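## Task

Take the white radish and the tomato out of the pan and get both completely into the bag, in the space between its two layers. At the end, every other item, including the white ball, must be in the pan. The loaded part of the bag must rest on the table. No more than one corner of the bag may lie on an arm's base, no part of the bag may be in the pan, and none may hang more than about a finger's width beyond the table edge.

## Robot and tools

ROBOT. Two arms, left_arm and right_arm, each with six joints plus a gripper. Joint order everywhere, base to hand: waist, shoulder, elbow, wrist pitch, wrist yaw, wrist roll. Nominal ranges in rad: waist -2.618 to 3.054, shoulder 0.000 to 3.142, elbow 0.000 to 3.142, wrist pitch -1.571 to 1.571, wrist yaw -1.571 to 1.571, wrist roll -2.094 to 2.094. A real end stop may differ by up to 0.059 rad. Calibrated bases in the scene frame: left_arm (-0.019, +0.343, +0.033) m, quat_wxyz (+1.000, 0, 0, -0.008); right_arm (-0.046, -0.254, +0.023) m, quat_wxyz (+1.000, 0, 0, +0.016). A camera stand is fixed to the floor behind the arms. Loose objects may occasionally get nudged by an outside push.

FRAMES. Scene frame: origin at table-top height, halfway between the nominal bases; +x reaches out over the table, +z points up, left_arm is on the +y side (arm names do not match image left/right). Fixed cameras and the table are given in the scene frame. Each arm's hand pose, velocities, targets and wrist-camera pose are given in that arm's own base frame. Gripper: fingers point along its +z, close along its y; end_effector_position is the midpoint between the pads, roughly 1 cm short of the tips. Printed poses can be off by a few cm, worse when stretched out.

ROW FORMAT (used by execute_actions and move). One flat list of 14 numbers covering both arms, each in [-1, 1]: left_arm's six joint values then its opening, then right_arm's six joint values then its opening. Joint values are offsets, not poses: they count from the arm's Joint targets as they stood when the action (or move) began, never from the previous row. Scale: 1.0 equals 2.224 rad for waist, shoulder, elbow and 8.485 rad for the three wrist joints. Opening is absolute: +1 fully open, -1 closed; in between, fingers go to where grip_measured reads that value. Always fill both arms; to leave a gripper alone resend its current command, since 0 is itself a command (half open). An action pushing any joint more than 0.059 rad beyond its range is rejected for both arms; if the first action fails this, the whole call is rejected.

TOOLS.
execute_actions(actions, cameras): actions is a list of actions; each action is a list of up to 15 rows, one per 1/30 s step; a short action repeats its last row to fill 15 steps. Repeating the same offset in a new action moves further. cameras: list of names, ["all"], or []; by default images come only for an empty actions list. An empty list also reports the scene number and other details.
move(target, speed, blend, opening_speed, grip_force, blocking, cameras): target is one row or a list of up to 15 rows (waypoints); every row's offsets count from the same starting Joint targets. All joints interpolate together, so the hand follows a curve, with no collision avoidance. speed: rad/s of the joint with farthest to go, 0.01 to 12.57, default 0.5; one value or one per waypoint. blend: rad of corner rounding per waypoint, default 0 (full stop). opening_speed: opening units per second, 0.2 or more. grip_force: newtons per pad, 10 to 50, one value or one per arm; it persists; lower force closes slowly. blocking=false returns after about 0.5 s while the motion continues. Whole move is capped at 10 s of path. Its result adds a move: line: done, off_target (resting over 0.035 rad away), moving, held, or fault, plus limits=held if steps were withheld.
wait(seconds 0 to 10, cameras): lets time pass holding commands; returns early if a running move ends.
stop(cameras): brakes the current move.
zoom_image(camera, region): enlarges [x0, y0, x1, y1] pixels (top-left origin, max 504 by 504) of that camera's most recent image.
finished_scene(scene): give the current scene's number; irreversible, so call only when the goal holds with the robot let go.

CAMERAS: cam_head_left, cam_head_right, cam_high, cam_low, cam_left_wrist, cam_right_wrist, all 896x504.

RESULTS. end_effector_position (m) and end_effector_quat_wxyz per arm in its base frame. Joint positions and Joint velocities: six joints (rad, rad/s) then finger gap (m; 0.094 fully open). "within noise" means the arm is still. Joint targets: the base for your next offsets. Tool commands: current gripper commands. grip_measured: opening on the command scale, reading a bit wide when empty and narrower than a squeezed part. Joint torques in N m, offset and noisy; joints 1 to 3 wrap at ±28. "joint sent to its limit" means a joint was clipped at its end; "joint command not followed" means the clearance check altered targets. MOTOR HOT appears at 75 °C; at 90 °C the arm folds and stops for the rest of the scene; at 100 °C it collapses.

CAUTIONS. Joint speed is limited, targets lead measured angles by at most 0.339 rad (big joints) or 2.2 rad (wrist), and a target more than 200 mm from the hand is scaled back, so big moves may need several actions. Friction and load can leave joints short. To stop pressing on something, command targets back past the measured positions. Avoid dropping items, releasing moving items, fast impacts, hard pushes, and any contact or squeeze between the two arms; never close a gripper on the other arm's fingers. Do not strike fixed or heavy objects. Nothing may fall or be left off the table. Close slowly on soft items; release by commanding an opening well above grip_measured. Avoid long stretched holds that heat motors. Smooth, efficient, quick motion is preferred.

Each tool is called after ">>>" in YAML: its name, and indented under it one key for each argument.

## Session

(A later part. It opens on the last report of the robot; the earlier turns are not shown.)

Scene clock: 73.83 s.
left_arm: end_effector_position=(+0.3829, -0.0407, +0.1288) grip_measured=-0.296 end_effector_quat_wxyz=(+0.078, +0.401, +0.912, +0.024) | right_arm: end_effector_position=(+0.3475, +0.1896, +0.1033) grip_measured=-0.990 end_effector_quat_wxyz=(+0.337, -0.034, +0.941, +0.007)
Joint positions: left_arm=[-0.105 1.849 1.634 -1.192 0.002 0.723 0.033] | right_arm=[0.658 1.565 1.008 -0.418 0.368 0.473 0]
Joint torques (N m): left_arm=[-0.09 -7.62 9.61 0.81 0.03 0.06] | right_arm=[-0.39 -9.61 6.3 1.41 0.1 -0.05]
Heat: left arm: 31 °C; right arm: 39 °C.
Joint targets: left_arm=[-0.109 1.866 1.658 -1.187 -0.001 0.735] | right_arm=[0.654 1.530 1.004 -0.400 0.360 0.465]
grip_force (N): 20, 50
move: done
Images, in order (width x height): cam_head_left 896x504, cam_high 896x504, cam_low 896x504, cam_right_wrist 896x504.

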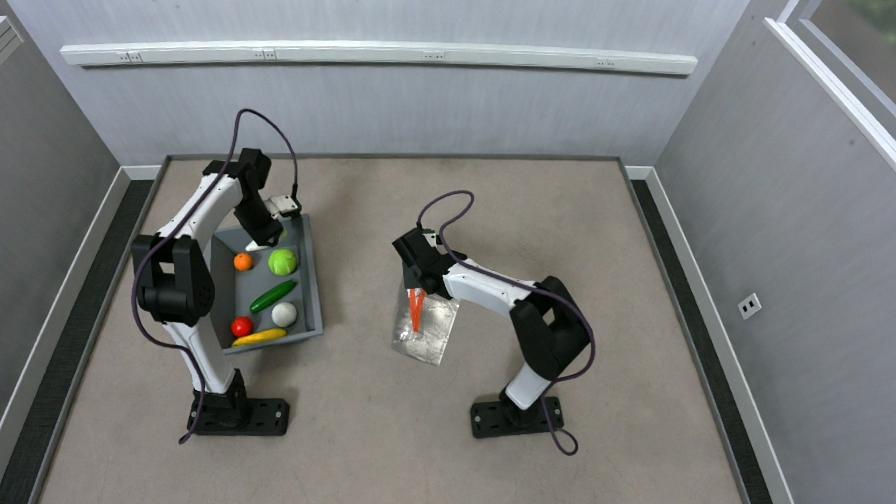

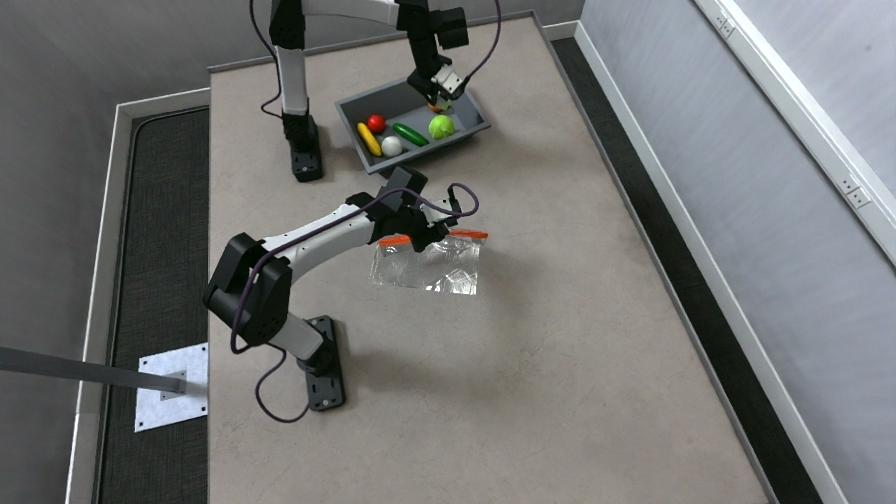

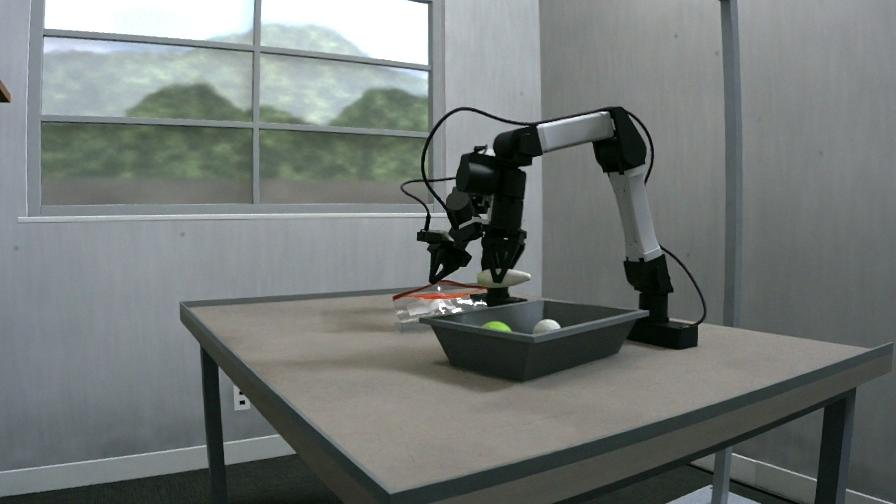

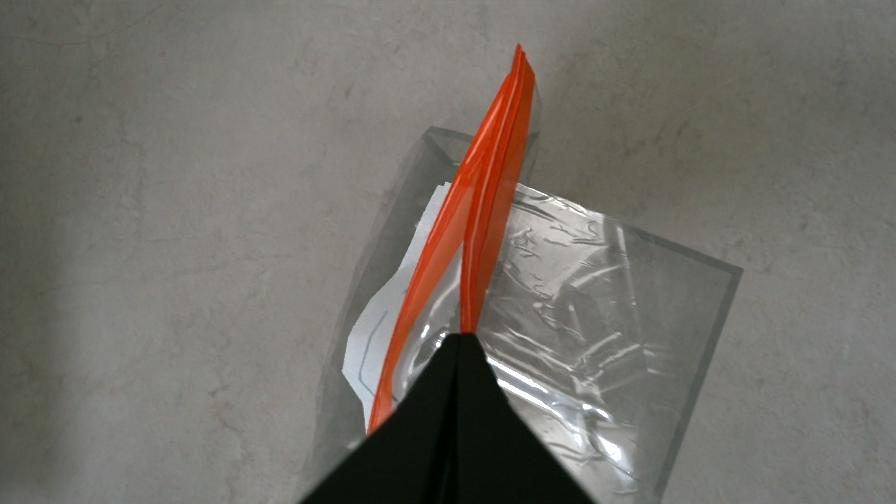

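>>> move:
  target: [0,0,0,0,0,0,-0.6,0.0903,0.1433,0.091,0.0011,0.0128,0.0216,-1]
  speed: 0.4
  cameras: ["cam_high","cam_low","cam_head_left","cam_right_wrist"]

>>> zoom_image:
  camera: "cam_low"
  region: [390, 220, 540, 360]

>>> zoom_image:
  camera: "cam_head_left"
  region: [340, 210, 520, 370]

>>> zoom_image:
  camera: "cam_high"
  region: [350, 160, 510, 310]

Scene clock: 79.77 s.
left_arm: end_effector_position=(+0.3829, -0.0407, +0.1288) grip_measured=-0.296 end_effector_quat_wxyz=(+0.078, +0.401, +0.912, +0.024) | right_arm: end_effector_position=(+0.3415, +0.2747, +0.0639) grip_measured=-0.991 end_effector_quat_wxyz=(+0.327, -0.044, +0.944, +0.005)
Joint positions: left_arm=[-0.105 1.849 1.634 -1.192 0.002 0.723 0.033] | right_arm=[0.853 1.838 1.178 -0.405 0.456 0.64 0]
Joint torques (N m): left_arm=[-0.06 -7.58 9.59 0.8 0.03 0.06] | right_arm=[0.32 -7.6 9.07 1.24 0.33 0.13]
Heat: left arm: 32 °C; right arm: 39 °C.
Joint targets: left_arm=[-0.109 1.866 1.658 -1.187 -0.001 0.735] | right_arm=[0.855 1.849 1.207 -0.391 0.469 0.648]
grip_force (N): 20, 50
move: done
Images, in order (width x height): cam_head_left 896x504, cam_high 896x504, cam_low 896x504, cam_right_wrist 896x504.

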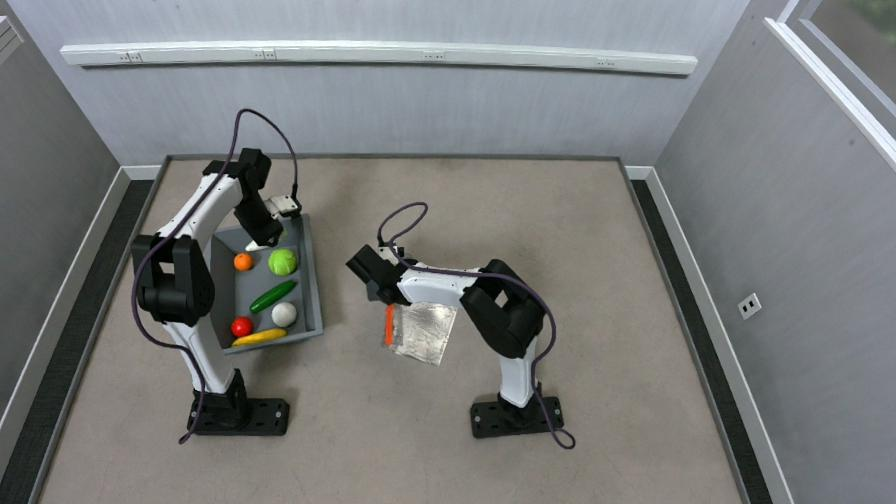

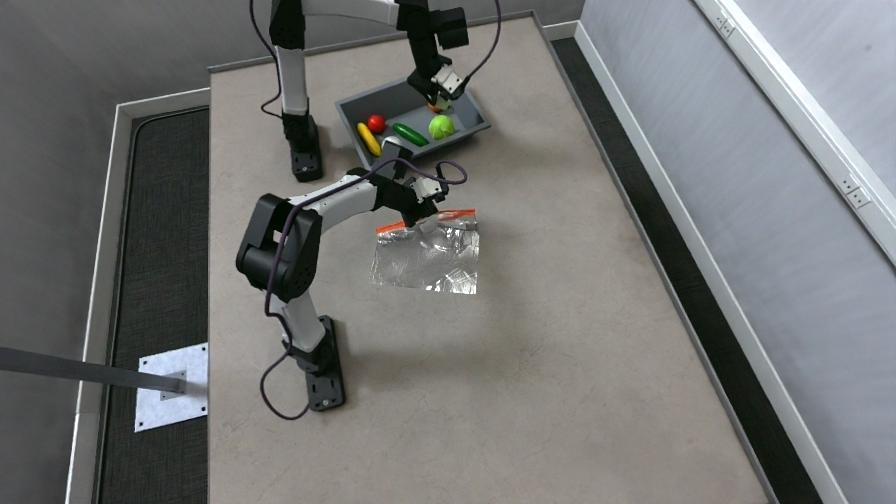

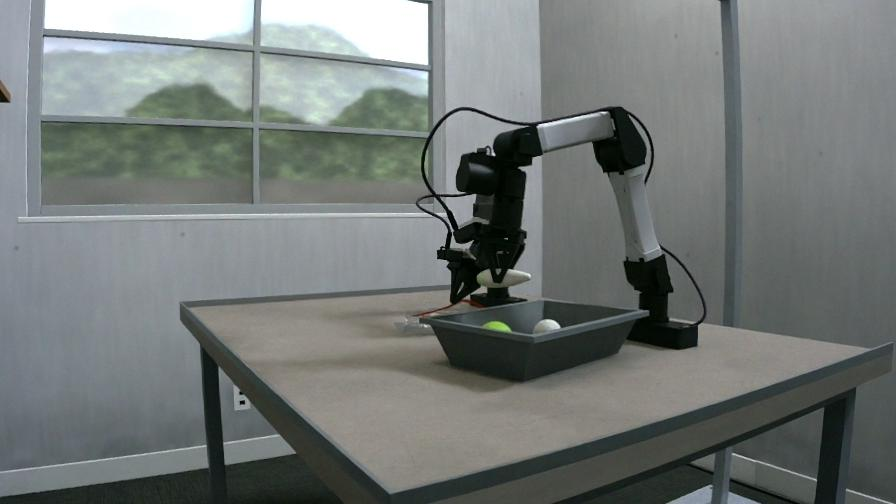

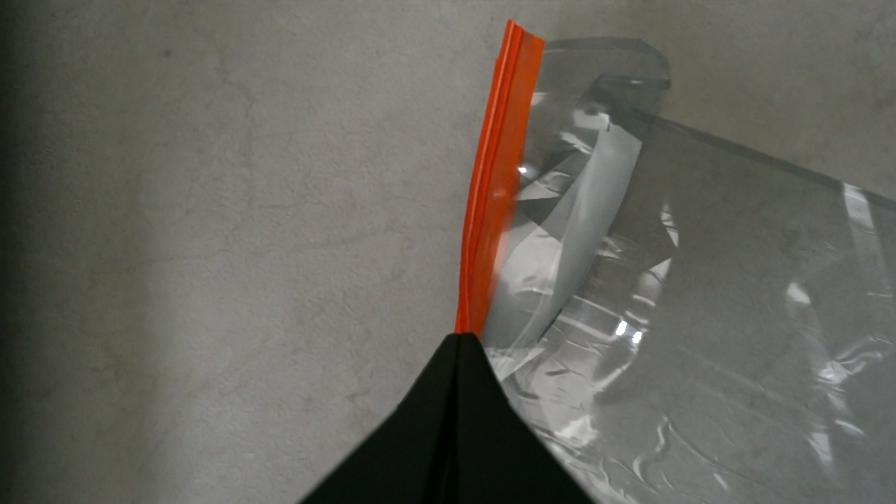

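Scaled by 3.360 from the camera's 896x504 image, which has a finer 1280x720 frame.

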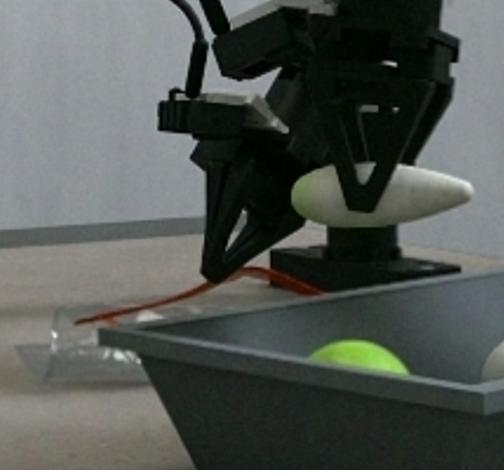

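Scaled by 2.800 from the camera's 896x504 image, which has a finer 1280x720 frame.

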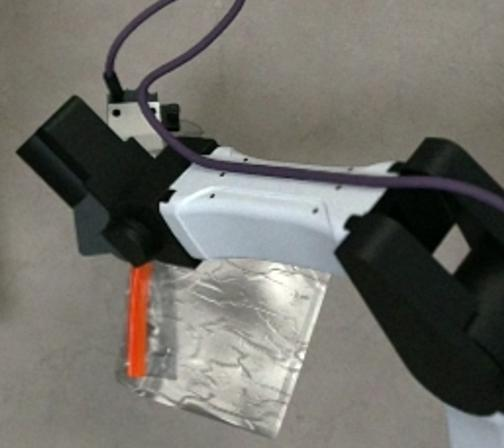

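Scaled by 3.150 from the camera's 896x504 image, which has a finer 1280x720 frame.

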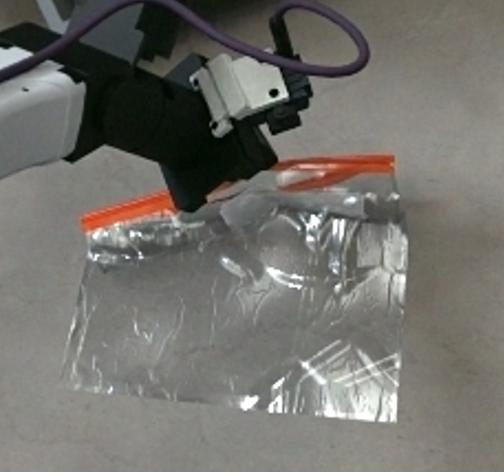

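>>> move:
  target:
    - [0,0,0,0,0,0,-0.6,0.0229,0.0757,0.0083,0.015,0.0029,0.0058,-1]
    - [0,0,0,0,0,0,-0.6,-0.0049,-0.0333,0.0184,-0.0097,0,0,-1]
  speed: 0.35
  cameras: ["cam_high","cam_low","cam_head_left","cam_right_wrist"]

>>> zoom_image:
  camera: "cam_low"
  region: [390, 220, 540, 360]

>>> zoom_image:
  camera: "cam_high"
  region: [350, 160, 510, 310]

Scene clock: 82.93 s.
left_arm: end_effector_position=(+0.3829, -0.0407, +0.1288) grip_measured=-0.296 end_effector_quat_wxyz=(+0.078, +0.401, +0.912, +0.024) | right_arm: end_effector_position=(+0.3450, +0.2712, +0.0840) grip_measured=-0.991 end_effector_quat_wxyz=(+0.335, -0.032, +0.942, +0.001)
Joint positions: left_arm=[-0.105 1.849 1.634 -1.192 0.002 0.723 0.033] | right_arm=[0.849 1.812 1.223 -0.473 0.476 0.656 0]
Joint torques (N m): left_arm=[-0.06 -7.58 9.62 0.8 0.02 0.06] | right_arm=[-0.47 -11.71 8.8 1.09 0.15 -0.04]
Heat: left arm: 32 °C; right arm: 39 °C.
Joint targets: left_arm=[-0.109 1.866 1.658 -1.187 -0.001 0.735] | right_arm=[0.844 1.775 1.247 -0.473 0.469 0.648]
grip_force (N): 20, 50
move: off_target (right_arm); right_arm: the shoulder is farthest, 0.037 rad from its target
Images, in order (width x height): cam_head_left 896x504, cam_high 896x504, cam_low 896x504, cam_right_wrist 896x504.

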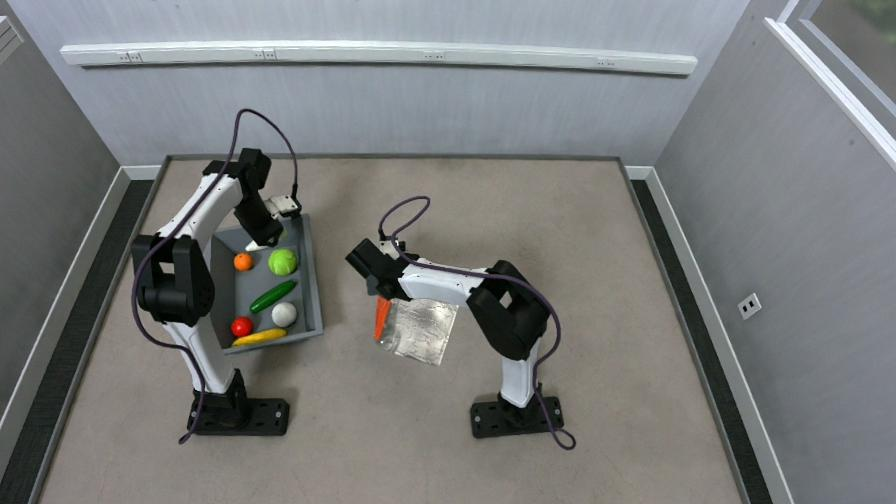

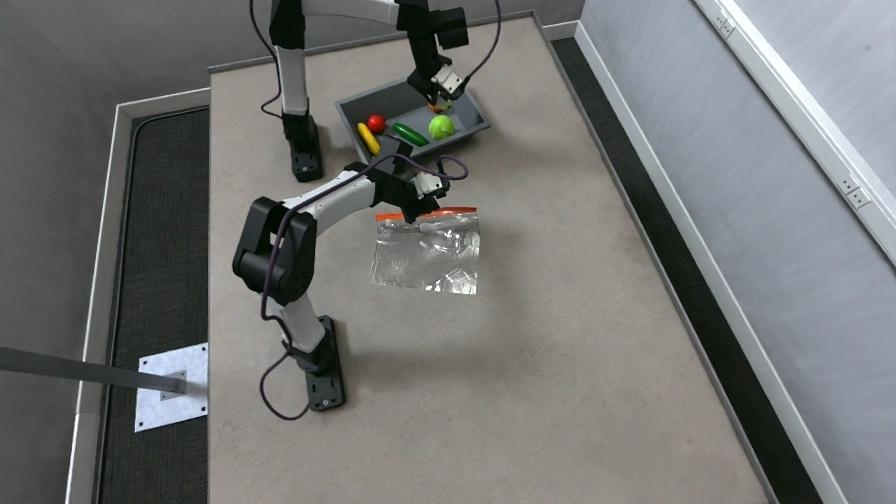

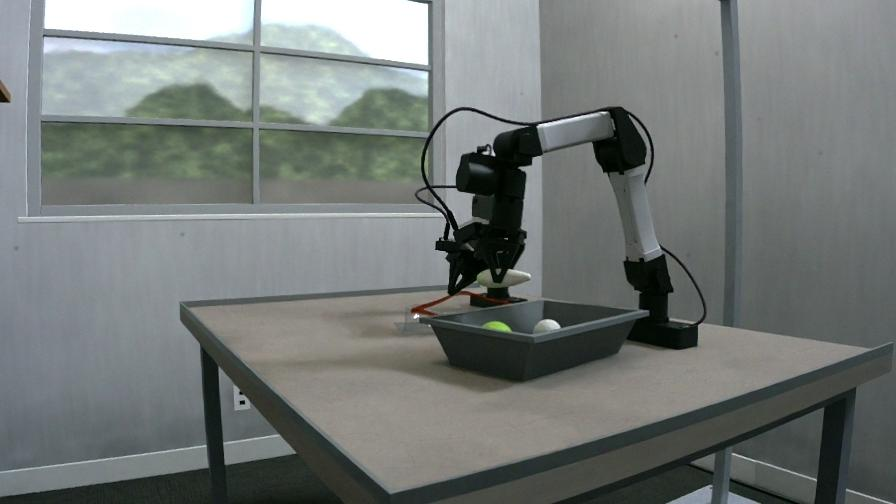

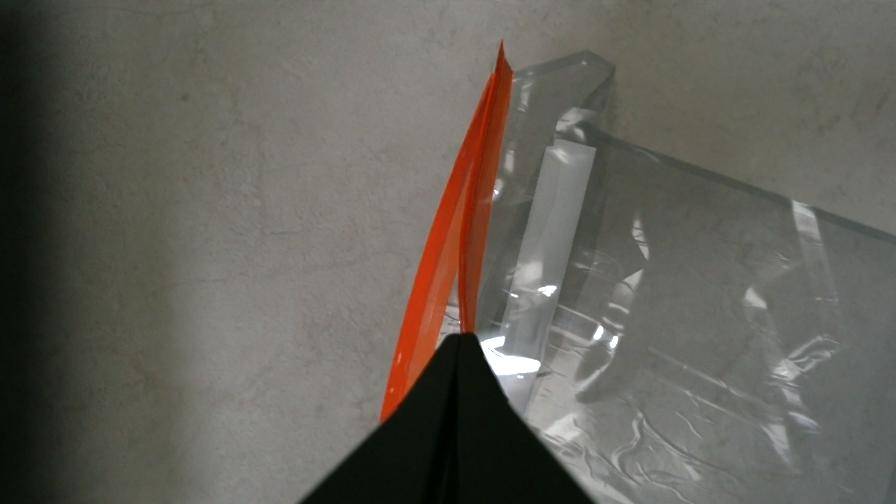

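Scaled by 3.360 from the camera's 896x504 image, which has a finer 1280x720 frame.

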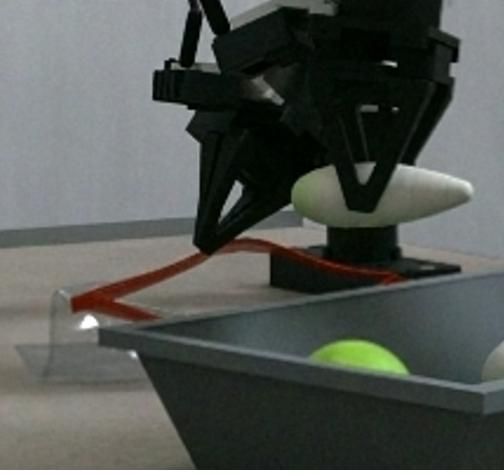

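Scaled by 3.150 from the camera's 896x504 image, which has a finer 1280x720 frame.

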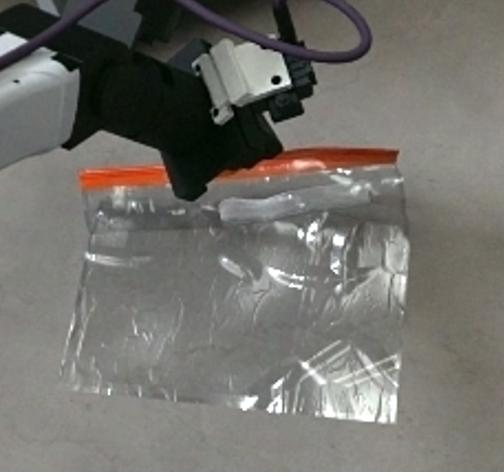

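>>> move:
  target:
    - [0,0,0,0,0,-0.3243,-0.6,0,0,0,0,0,0,-1]
    - [-0.1682,0.0688,0.0136,0.0021,0,-0.3243,-0.6,0,0,0,0,0,0,-1]
  speed: [1.8,0.5]
  blend: [0.15,0]
  cameras: ["cam_high","cam_low","cam_head_left","cam_right_wrist","cam_left_wrist"]

>>> zoom_image:
  camera: "cam_low"
  region: [390, 220, 540, 360]

>>> zoom_image:
  camera: "cam_high"
  region: [350, 100, 510, 260]

>>> zoom_image:
  camera: "cam_head_left"
  region: [300, 210, 480, 370]

Scene clock: 88.10 s.
left_arm: end_effector_position=(+0.3490, -0.1855, +0.0809) grip_measured=-0.296 end_effector_quat_wxyz=(-0.008, +0.687, -0.726, +0.026) | right_arm: end_effector_position=(+0.3449, +0.2712, +0.0839) grip_measured=-0.991 end_effector_quat_wxyz=(+0.334, -0.032, +0.942, +0.001)
Joint positions: left_arm=[-0.488 2.003 1.665 -1.178 0.002 -2.004 0.033] | right_arm=[0.849 1.812 1.223 -0.473 0.476 0.655 0]
Joint torques (N m): left_arm=[0.64 -8.59 9.21 0.52 -0.09 -0.15] | right_arm=[-0.46 -11.7 8.8 1.1 0.14 -0.04]
Heat: left arm: 32 °C; right arm: 41 °C.
Joint targets: left_arm=[-0.483 2.019 1.688 -1.170 -0.001 -2.017] | right_arm=[0.844 1.775 1.247 -0.473 0.469 0.648]
grip_force (N): 20, 50
move: off_target (right_arm); right_arm: the shoulder is farthest, 0.037 rad from its target
Images, in order (width x height): cam_head_left 896x504, cam_high 896x504, cam_low 896x504, cam_left_wrist 896x504, cam_right_wrist 896x504.

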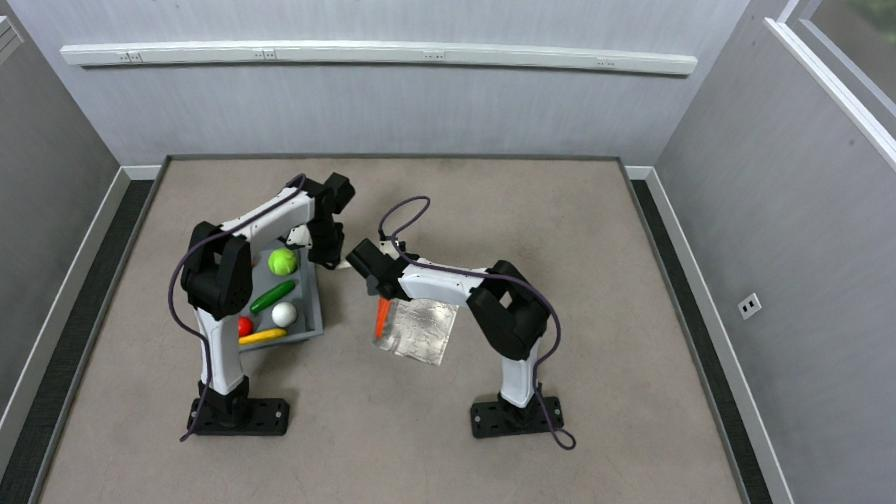

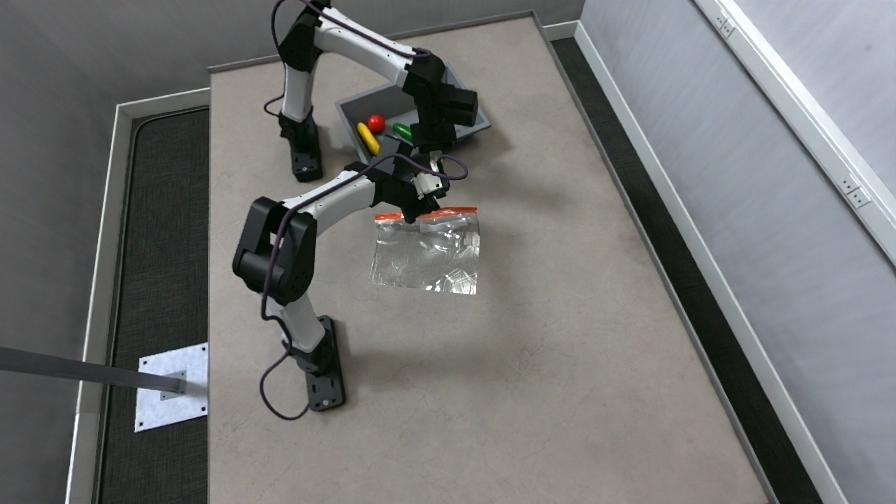

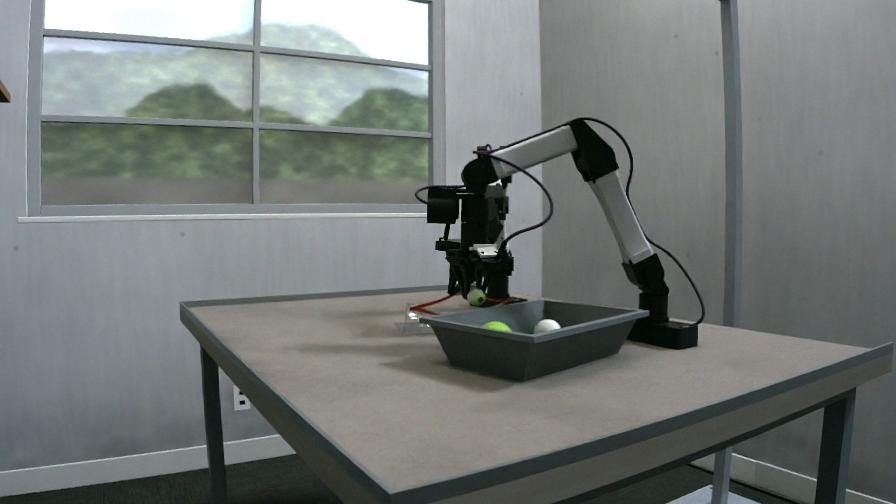

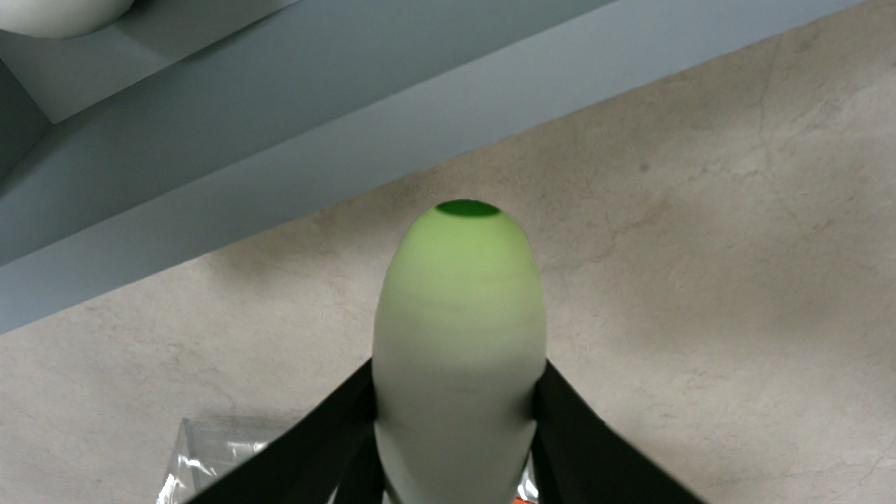

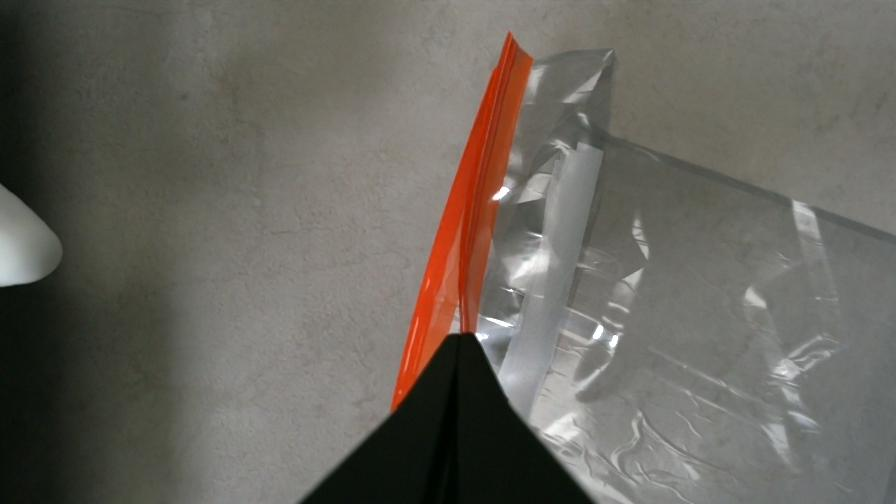

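Scaled by 3.360 from the camera's 896x504 image, which has a finer 1280x720 frame.

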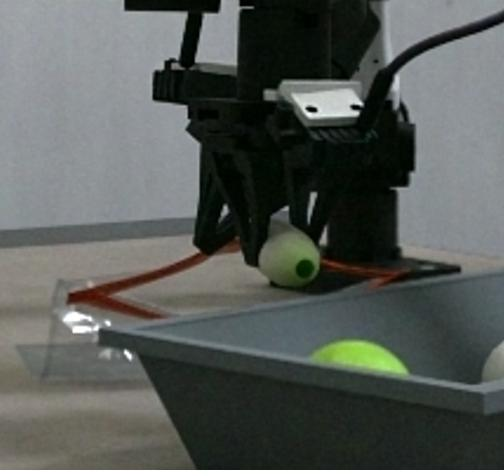

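Scaled by 3.150 from the camera's 896x504 image, which has a finer 1280x720 frame.

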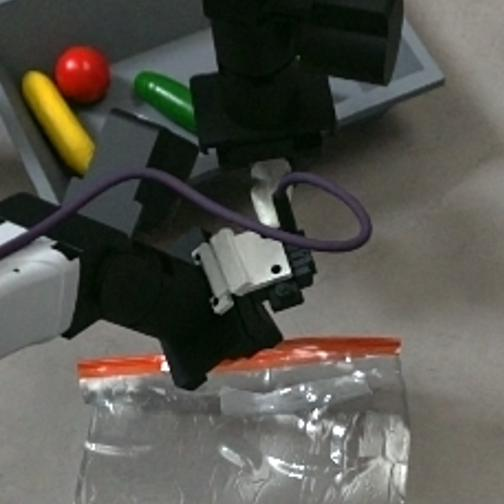

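Scaled by 2.800 from the camera's 896x504 image, which has a finer 1280x720 frame.

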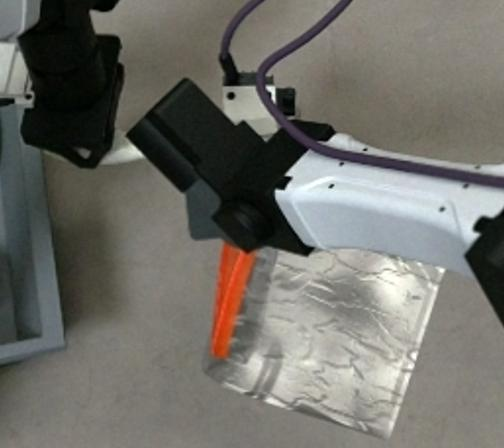

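>>> move:
  target: [-0.0638,0.0701,-0.0028,0.0192,0,-0.0074,-0.6,0,0,0,0,0,0,-1]
  speed: 0.3
  cameras: ["cam_high","cam_low","cam_head_left","cam_right_wrist","cam_left_wrist"]

>>> zoom_image:
  camera: "cam_low"
  region: [390, 220, 540, 360]

>>> zoom_image:
  camera: "cam_right_wrist"
  region: [300, 100, 620, 420]

Scene clock: 90.17 s.
left_arm: end_effector_position=(+0.3457, -0.2503, +0.0231) grip_measured=-0.296 end_effector_quat_wxyz=(+0.006, -0.659, +0.751, -0.031) | right_arm: end_effector_position=(+0.3449, +0.2712, +0.0839) grip_measured=-0.991 end_effector_quat_wxyz=(+0.334, -0.032, +0.942, +0.001)
Joint positions: left_arm=[-0.626 2.16 1.669 -1.017 0.002 -2.067 0.033] | right_arm=[0.849 1.812 1.223 -0.473 0.476 0.655 0]
Joint torques (N m): left_arm=[0.28 -9.8 7.98 0.53 -0.11 -0.15] | right_arm=[-0.46 -11.73 8.83 1.1 0.14 -0.04]
Heat: left arm: 33 °C; right arm: 41 °C.
Joint targets: left_arm=[-0.625 2.175 1.682 -1.007 -0.001 -2.080] | right_arm=[0.844 1.775 1.247 -0.473 0.469 0.648]
grip_force (N): 20, 50
move: off_target (right_arm); right_arm: the shoulder is farthest, 0.037 rad from its target
Images, in order (width x height): cam_head_left 896x504, cam_high 896x504, cam_low 896x504, cam_left_wrist 896x504, cam_right_wrist 896x504.

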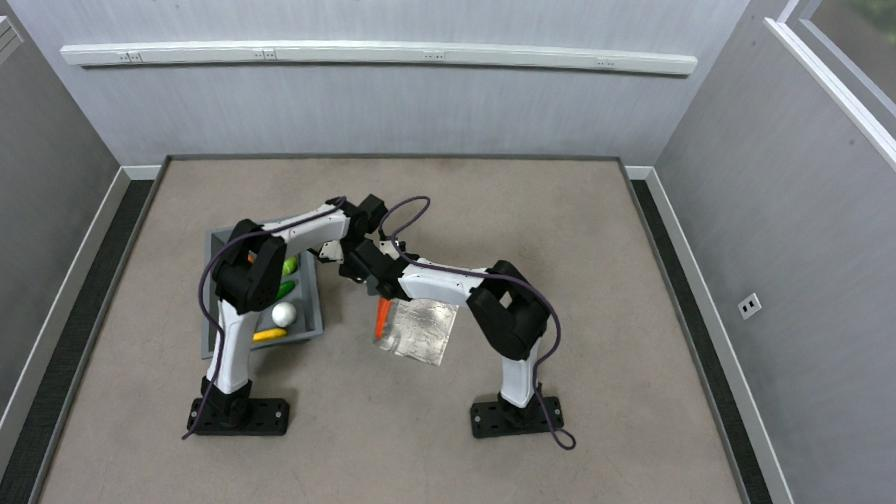

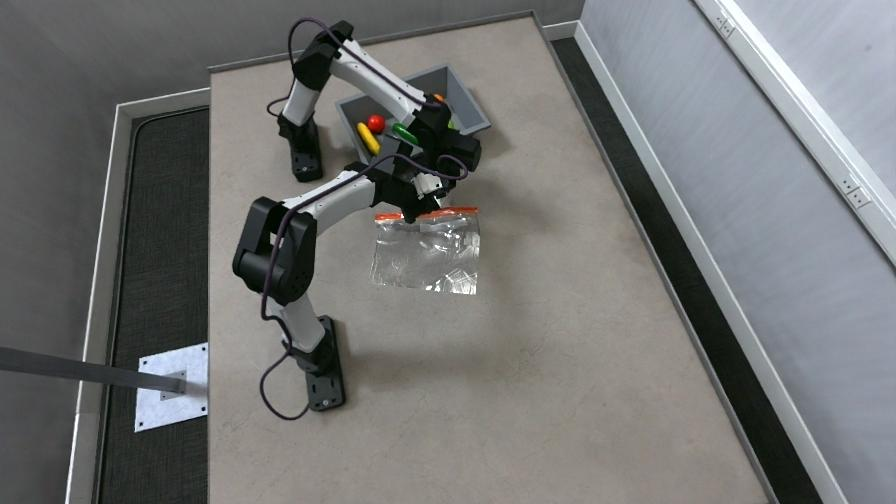

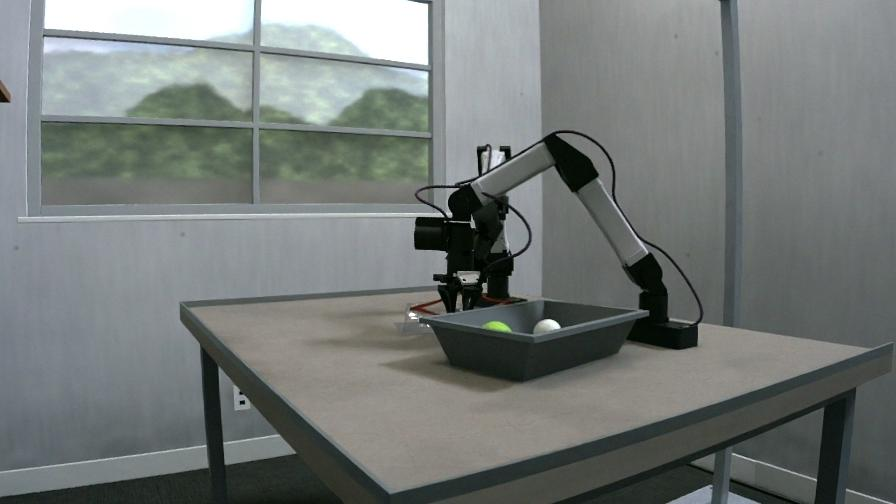

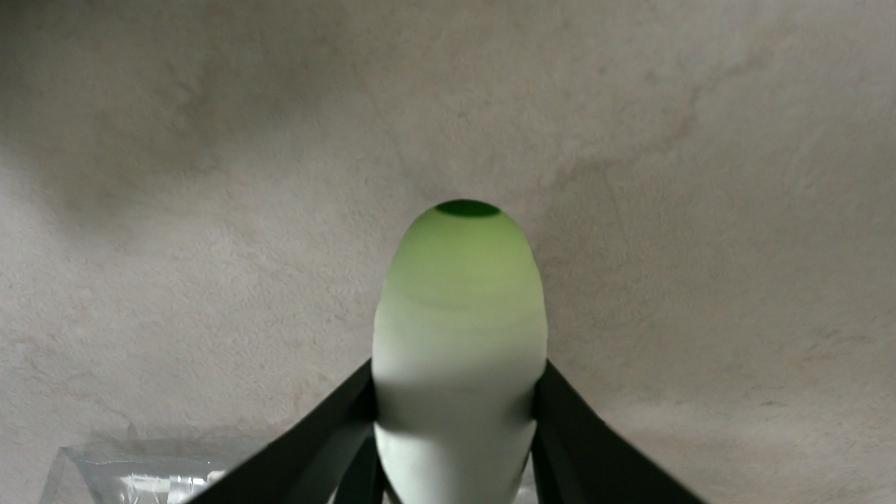

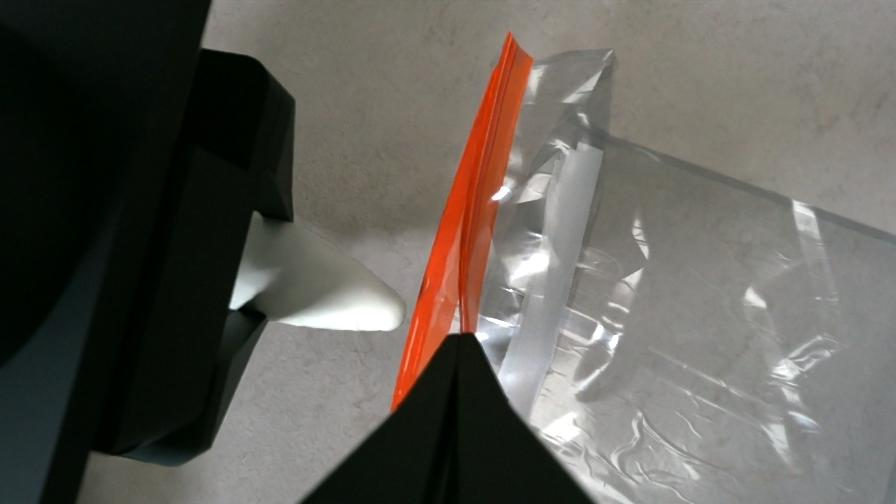

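Scaled by 3.360 from the camera's 896x504 image, which has a finer 1280x720 frame.

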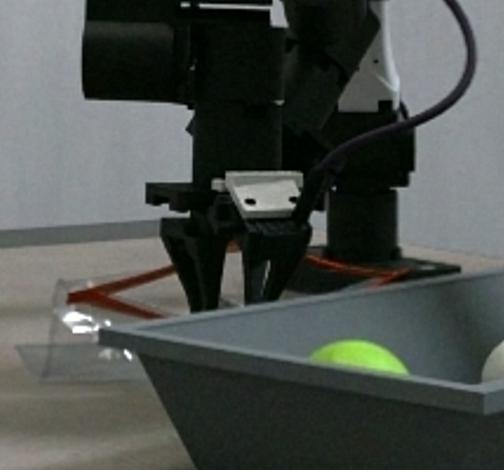

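Scaled by 1.575 from the camera's 896x504 image, which has a finer 1280x720 frame.

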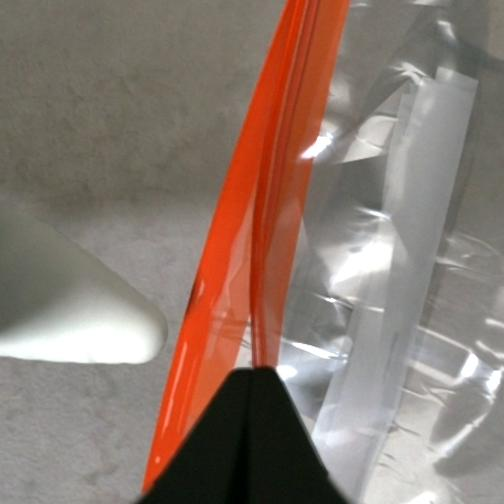

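>>> move:
  target:
    - [0.0193,0.0423,0.0712,-0.0076,0,0,-0.6,0,0,0,0,0,0,-1]
    - [-0.0148,0.0889,0.1474,-0.0153,0,0,-0.6,0,0,0,0,0,0,-1]
  speed: 0.25
  blend: 0.02
  cameras: ["cam_high","cam_low","cam_head_left","cam_right_wrist","cam_left_wrist"]

>>> zoom_image:
  camera: "cam_low"
  region: [390, 220, 540, 360]

>>> zoom_image:
  camera: "cam_right_wrist"
  region: [300, 50, 620, 370]

Scene clock: 92.53 s.
left_arm: end_effector_position=(+0.3820, -0.2807, +0.0255) grip_measured=-0.296 end_effector_quat_wxyz=(+0.010, -0.657, +0.753, -0.048) | right_arm: end_effector_position=(+0.3449, +0.2711, +0.0839) grip_measured=-0.991 end_effector_quat_wxyz=(+0.334, -0.032, +0.942, +0.000)
Joint positions: left_arm=[-0.633 2.32 1.942 -1.095 0.002 -2.068 0.033] | right_arm=[0.849 1.812 1.223 -0.474 0.476 0.655 0]
Joint torques (N m): left_arm=[0.47 -12.45 6.76 0.5 -0.08 -0.04] | right_arm=[-0.49 -11.73 8.83 1.1 0.15 -0.04]
Heat: left arm: 33 °C; right arm: 42 °C.
Joint targets: left_arm=[-0.629 2.318 1.940 -1.097 0.002 -2.068] | right_arm=[0.844 1.775 1.247 -0.473 0.469 0.648]
grip_force (N): 20, 50
move: held (left_arm; a check stopped the path), off_target (right_arm); path passed 1 of 2 targets; limits=held; left_arm: the elbow is farthest, 0.067 rad from its target; right_arm: the shoulder is farthest, 0.037 rad from its target
joint command not followed: on one or more control steps a check withheld the commanded joint targets of the left arm, and it was not sent them on those steps.
cause: the commanded joint targets, or the way to them, would bring a part of the robot too close to another arm (this arm's wrist (the part past the wrist yaw) and the right arm's wrist camera, at the place that arm is still heading or pushing toward).
Images, in order (width x height): cam_head_left 896x504, cam_high 896x504, cam_low 896x504, cam_left_wrist 896x504, cam_right_wrist 896x504.

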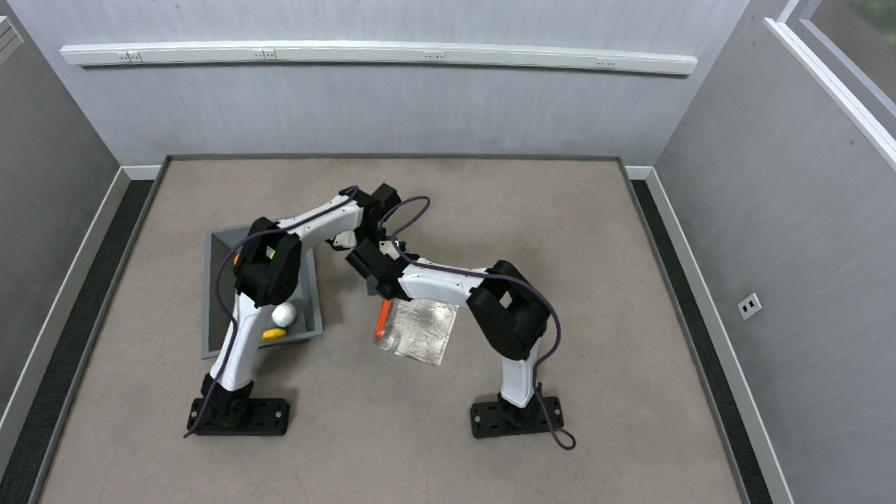

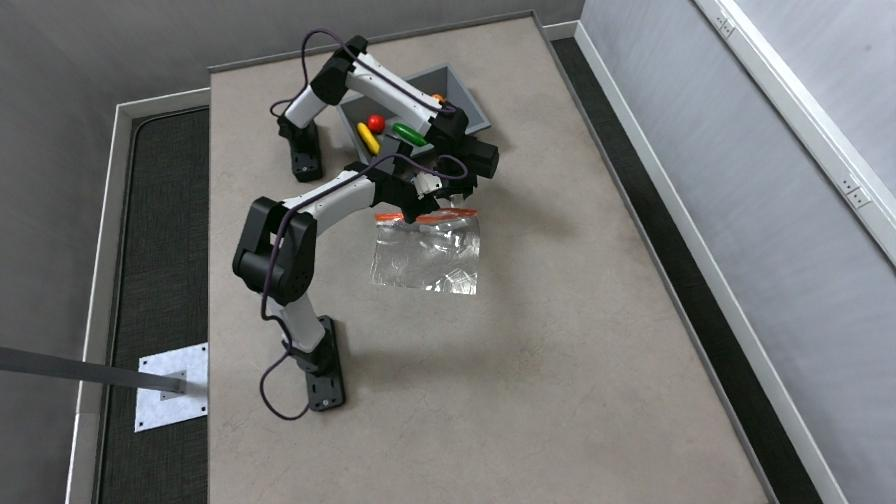

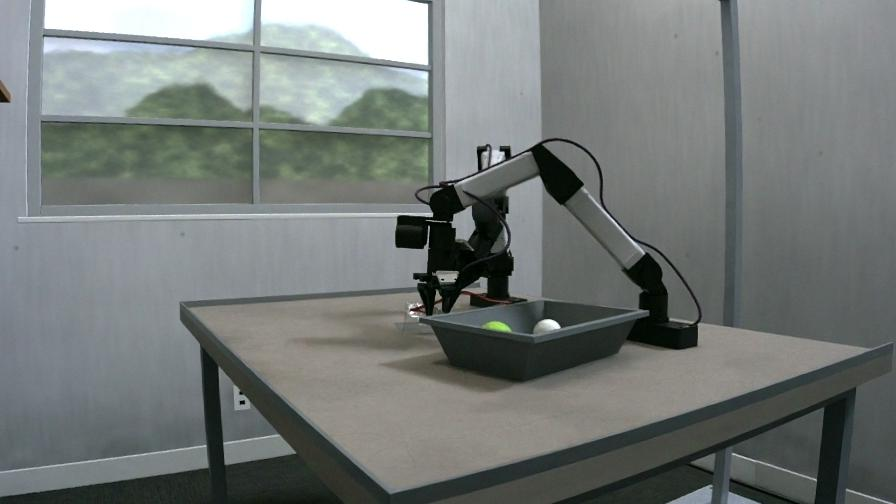

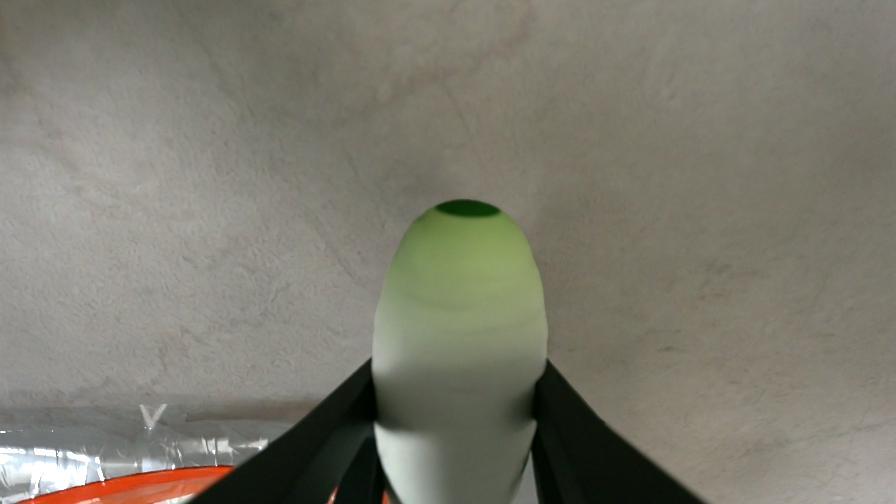

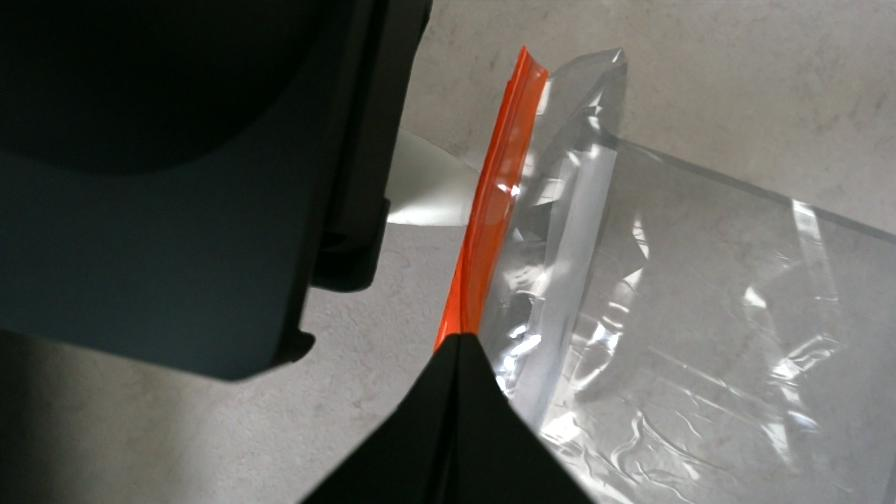

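Scaled by 3.360 from the camera's 896x504 image, which has a finer 1280x720 frame.

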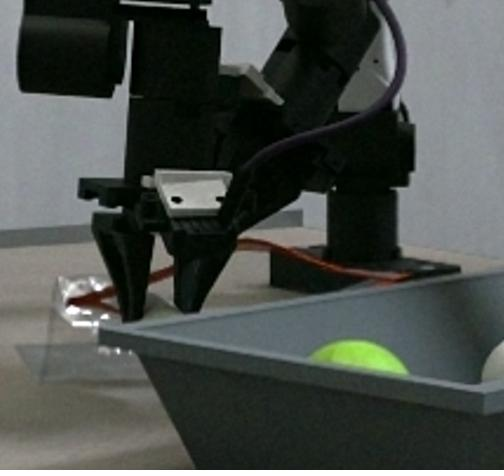

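Scaled by 1.575 from the camera's 896x504 image, which has a finer 1280x720 frame.

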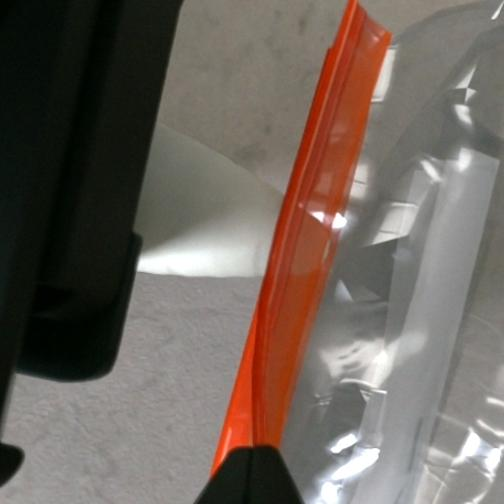

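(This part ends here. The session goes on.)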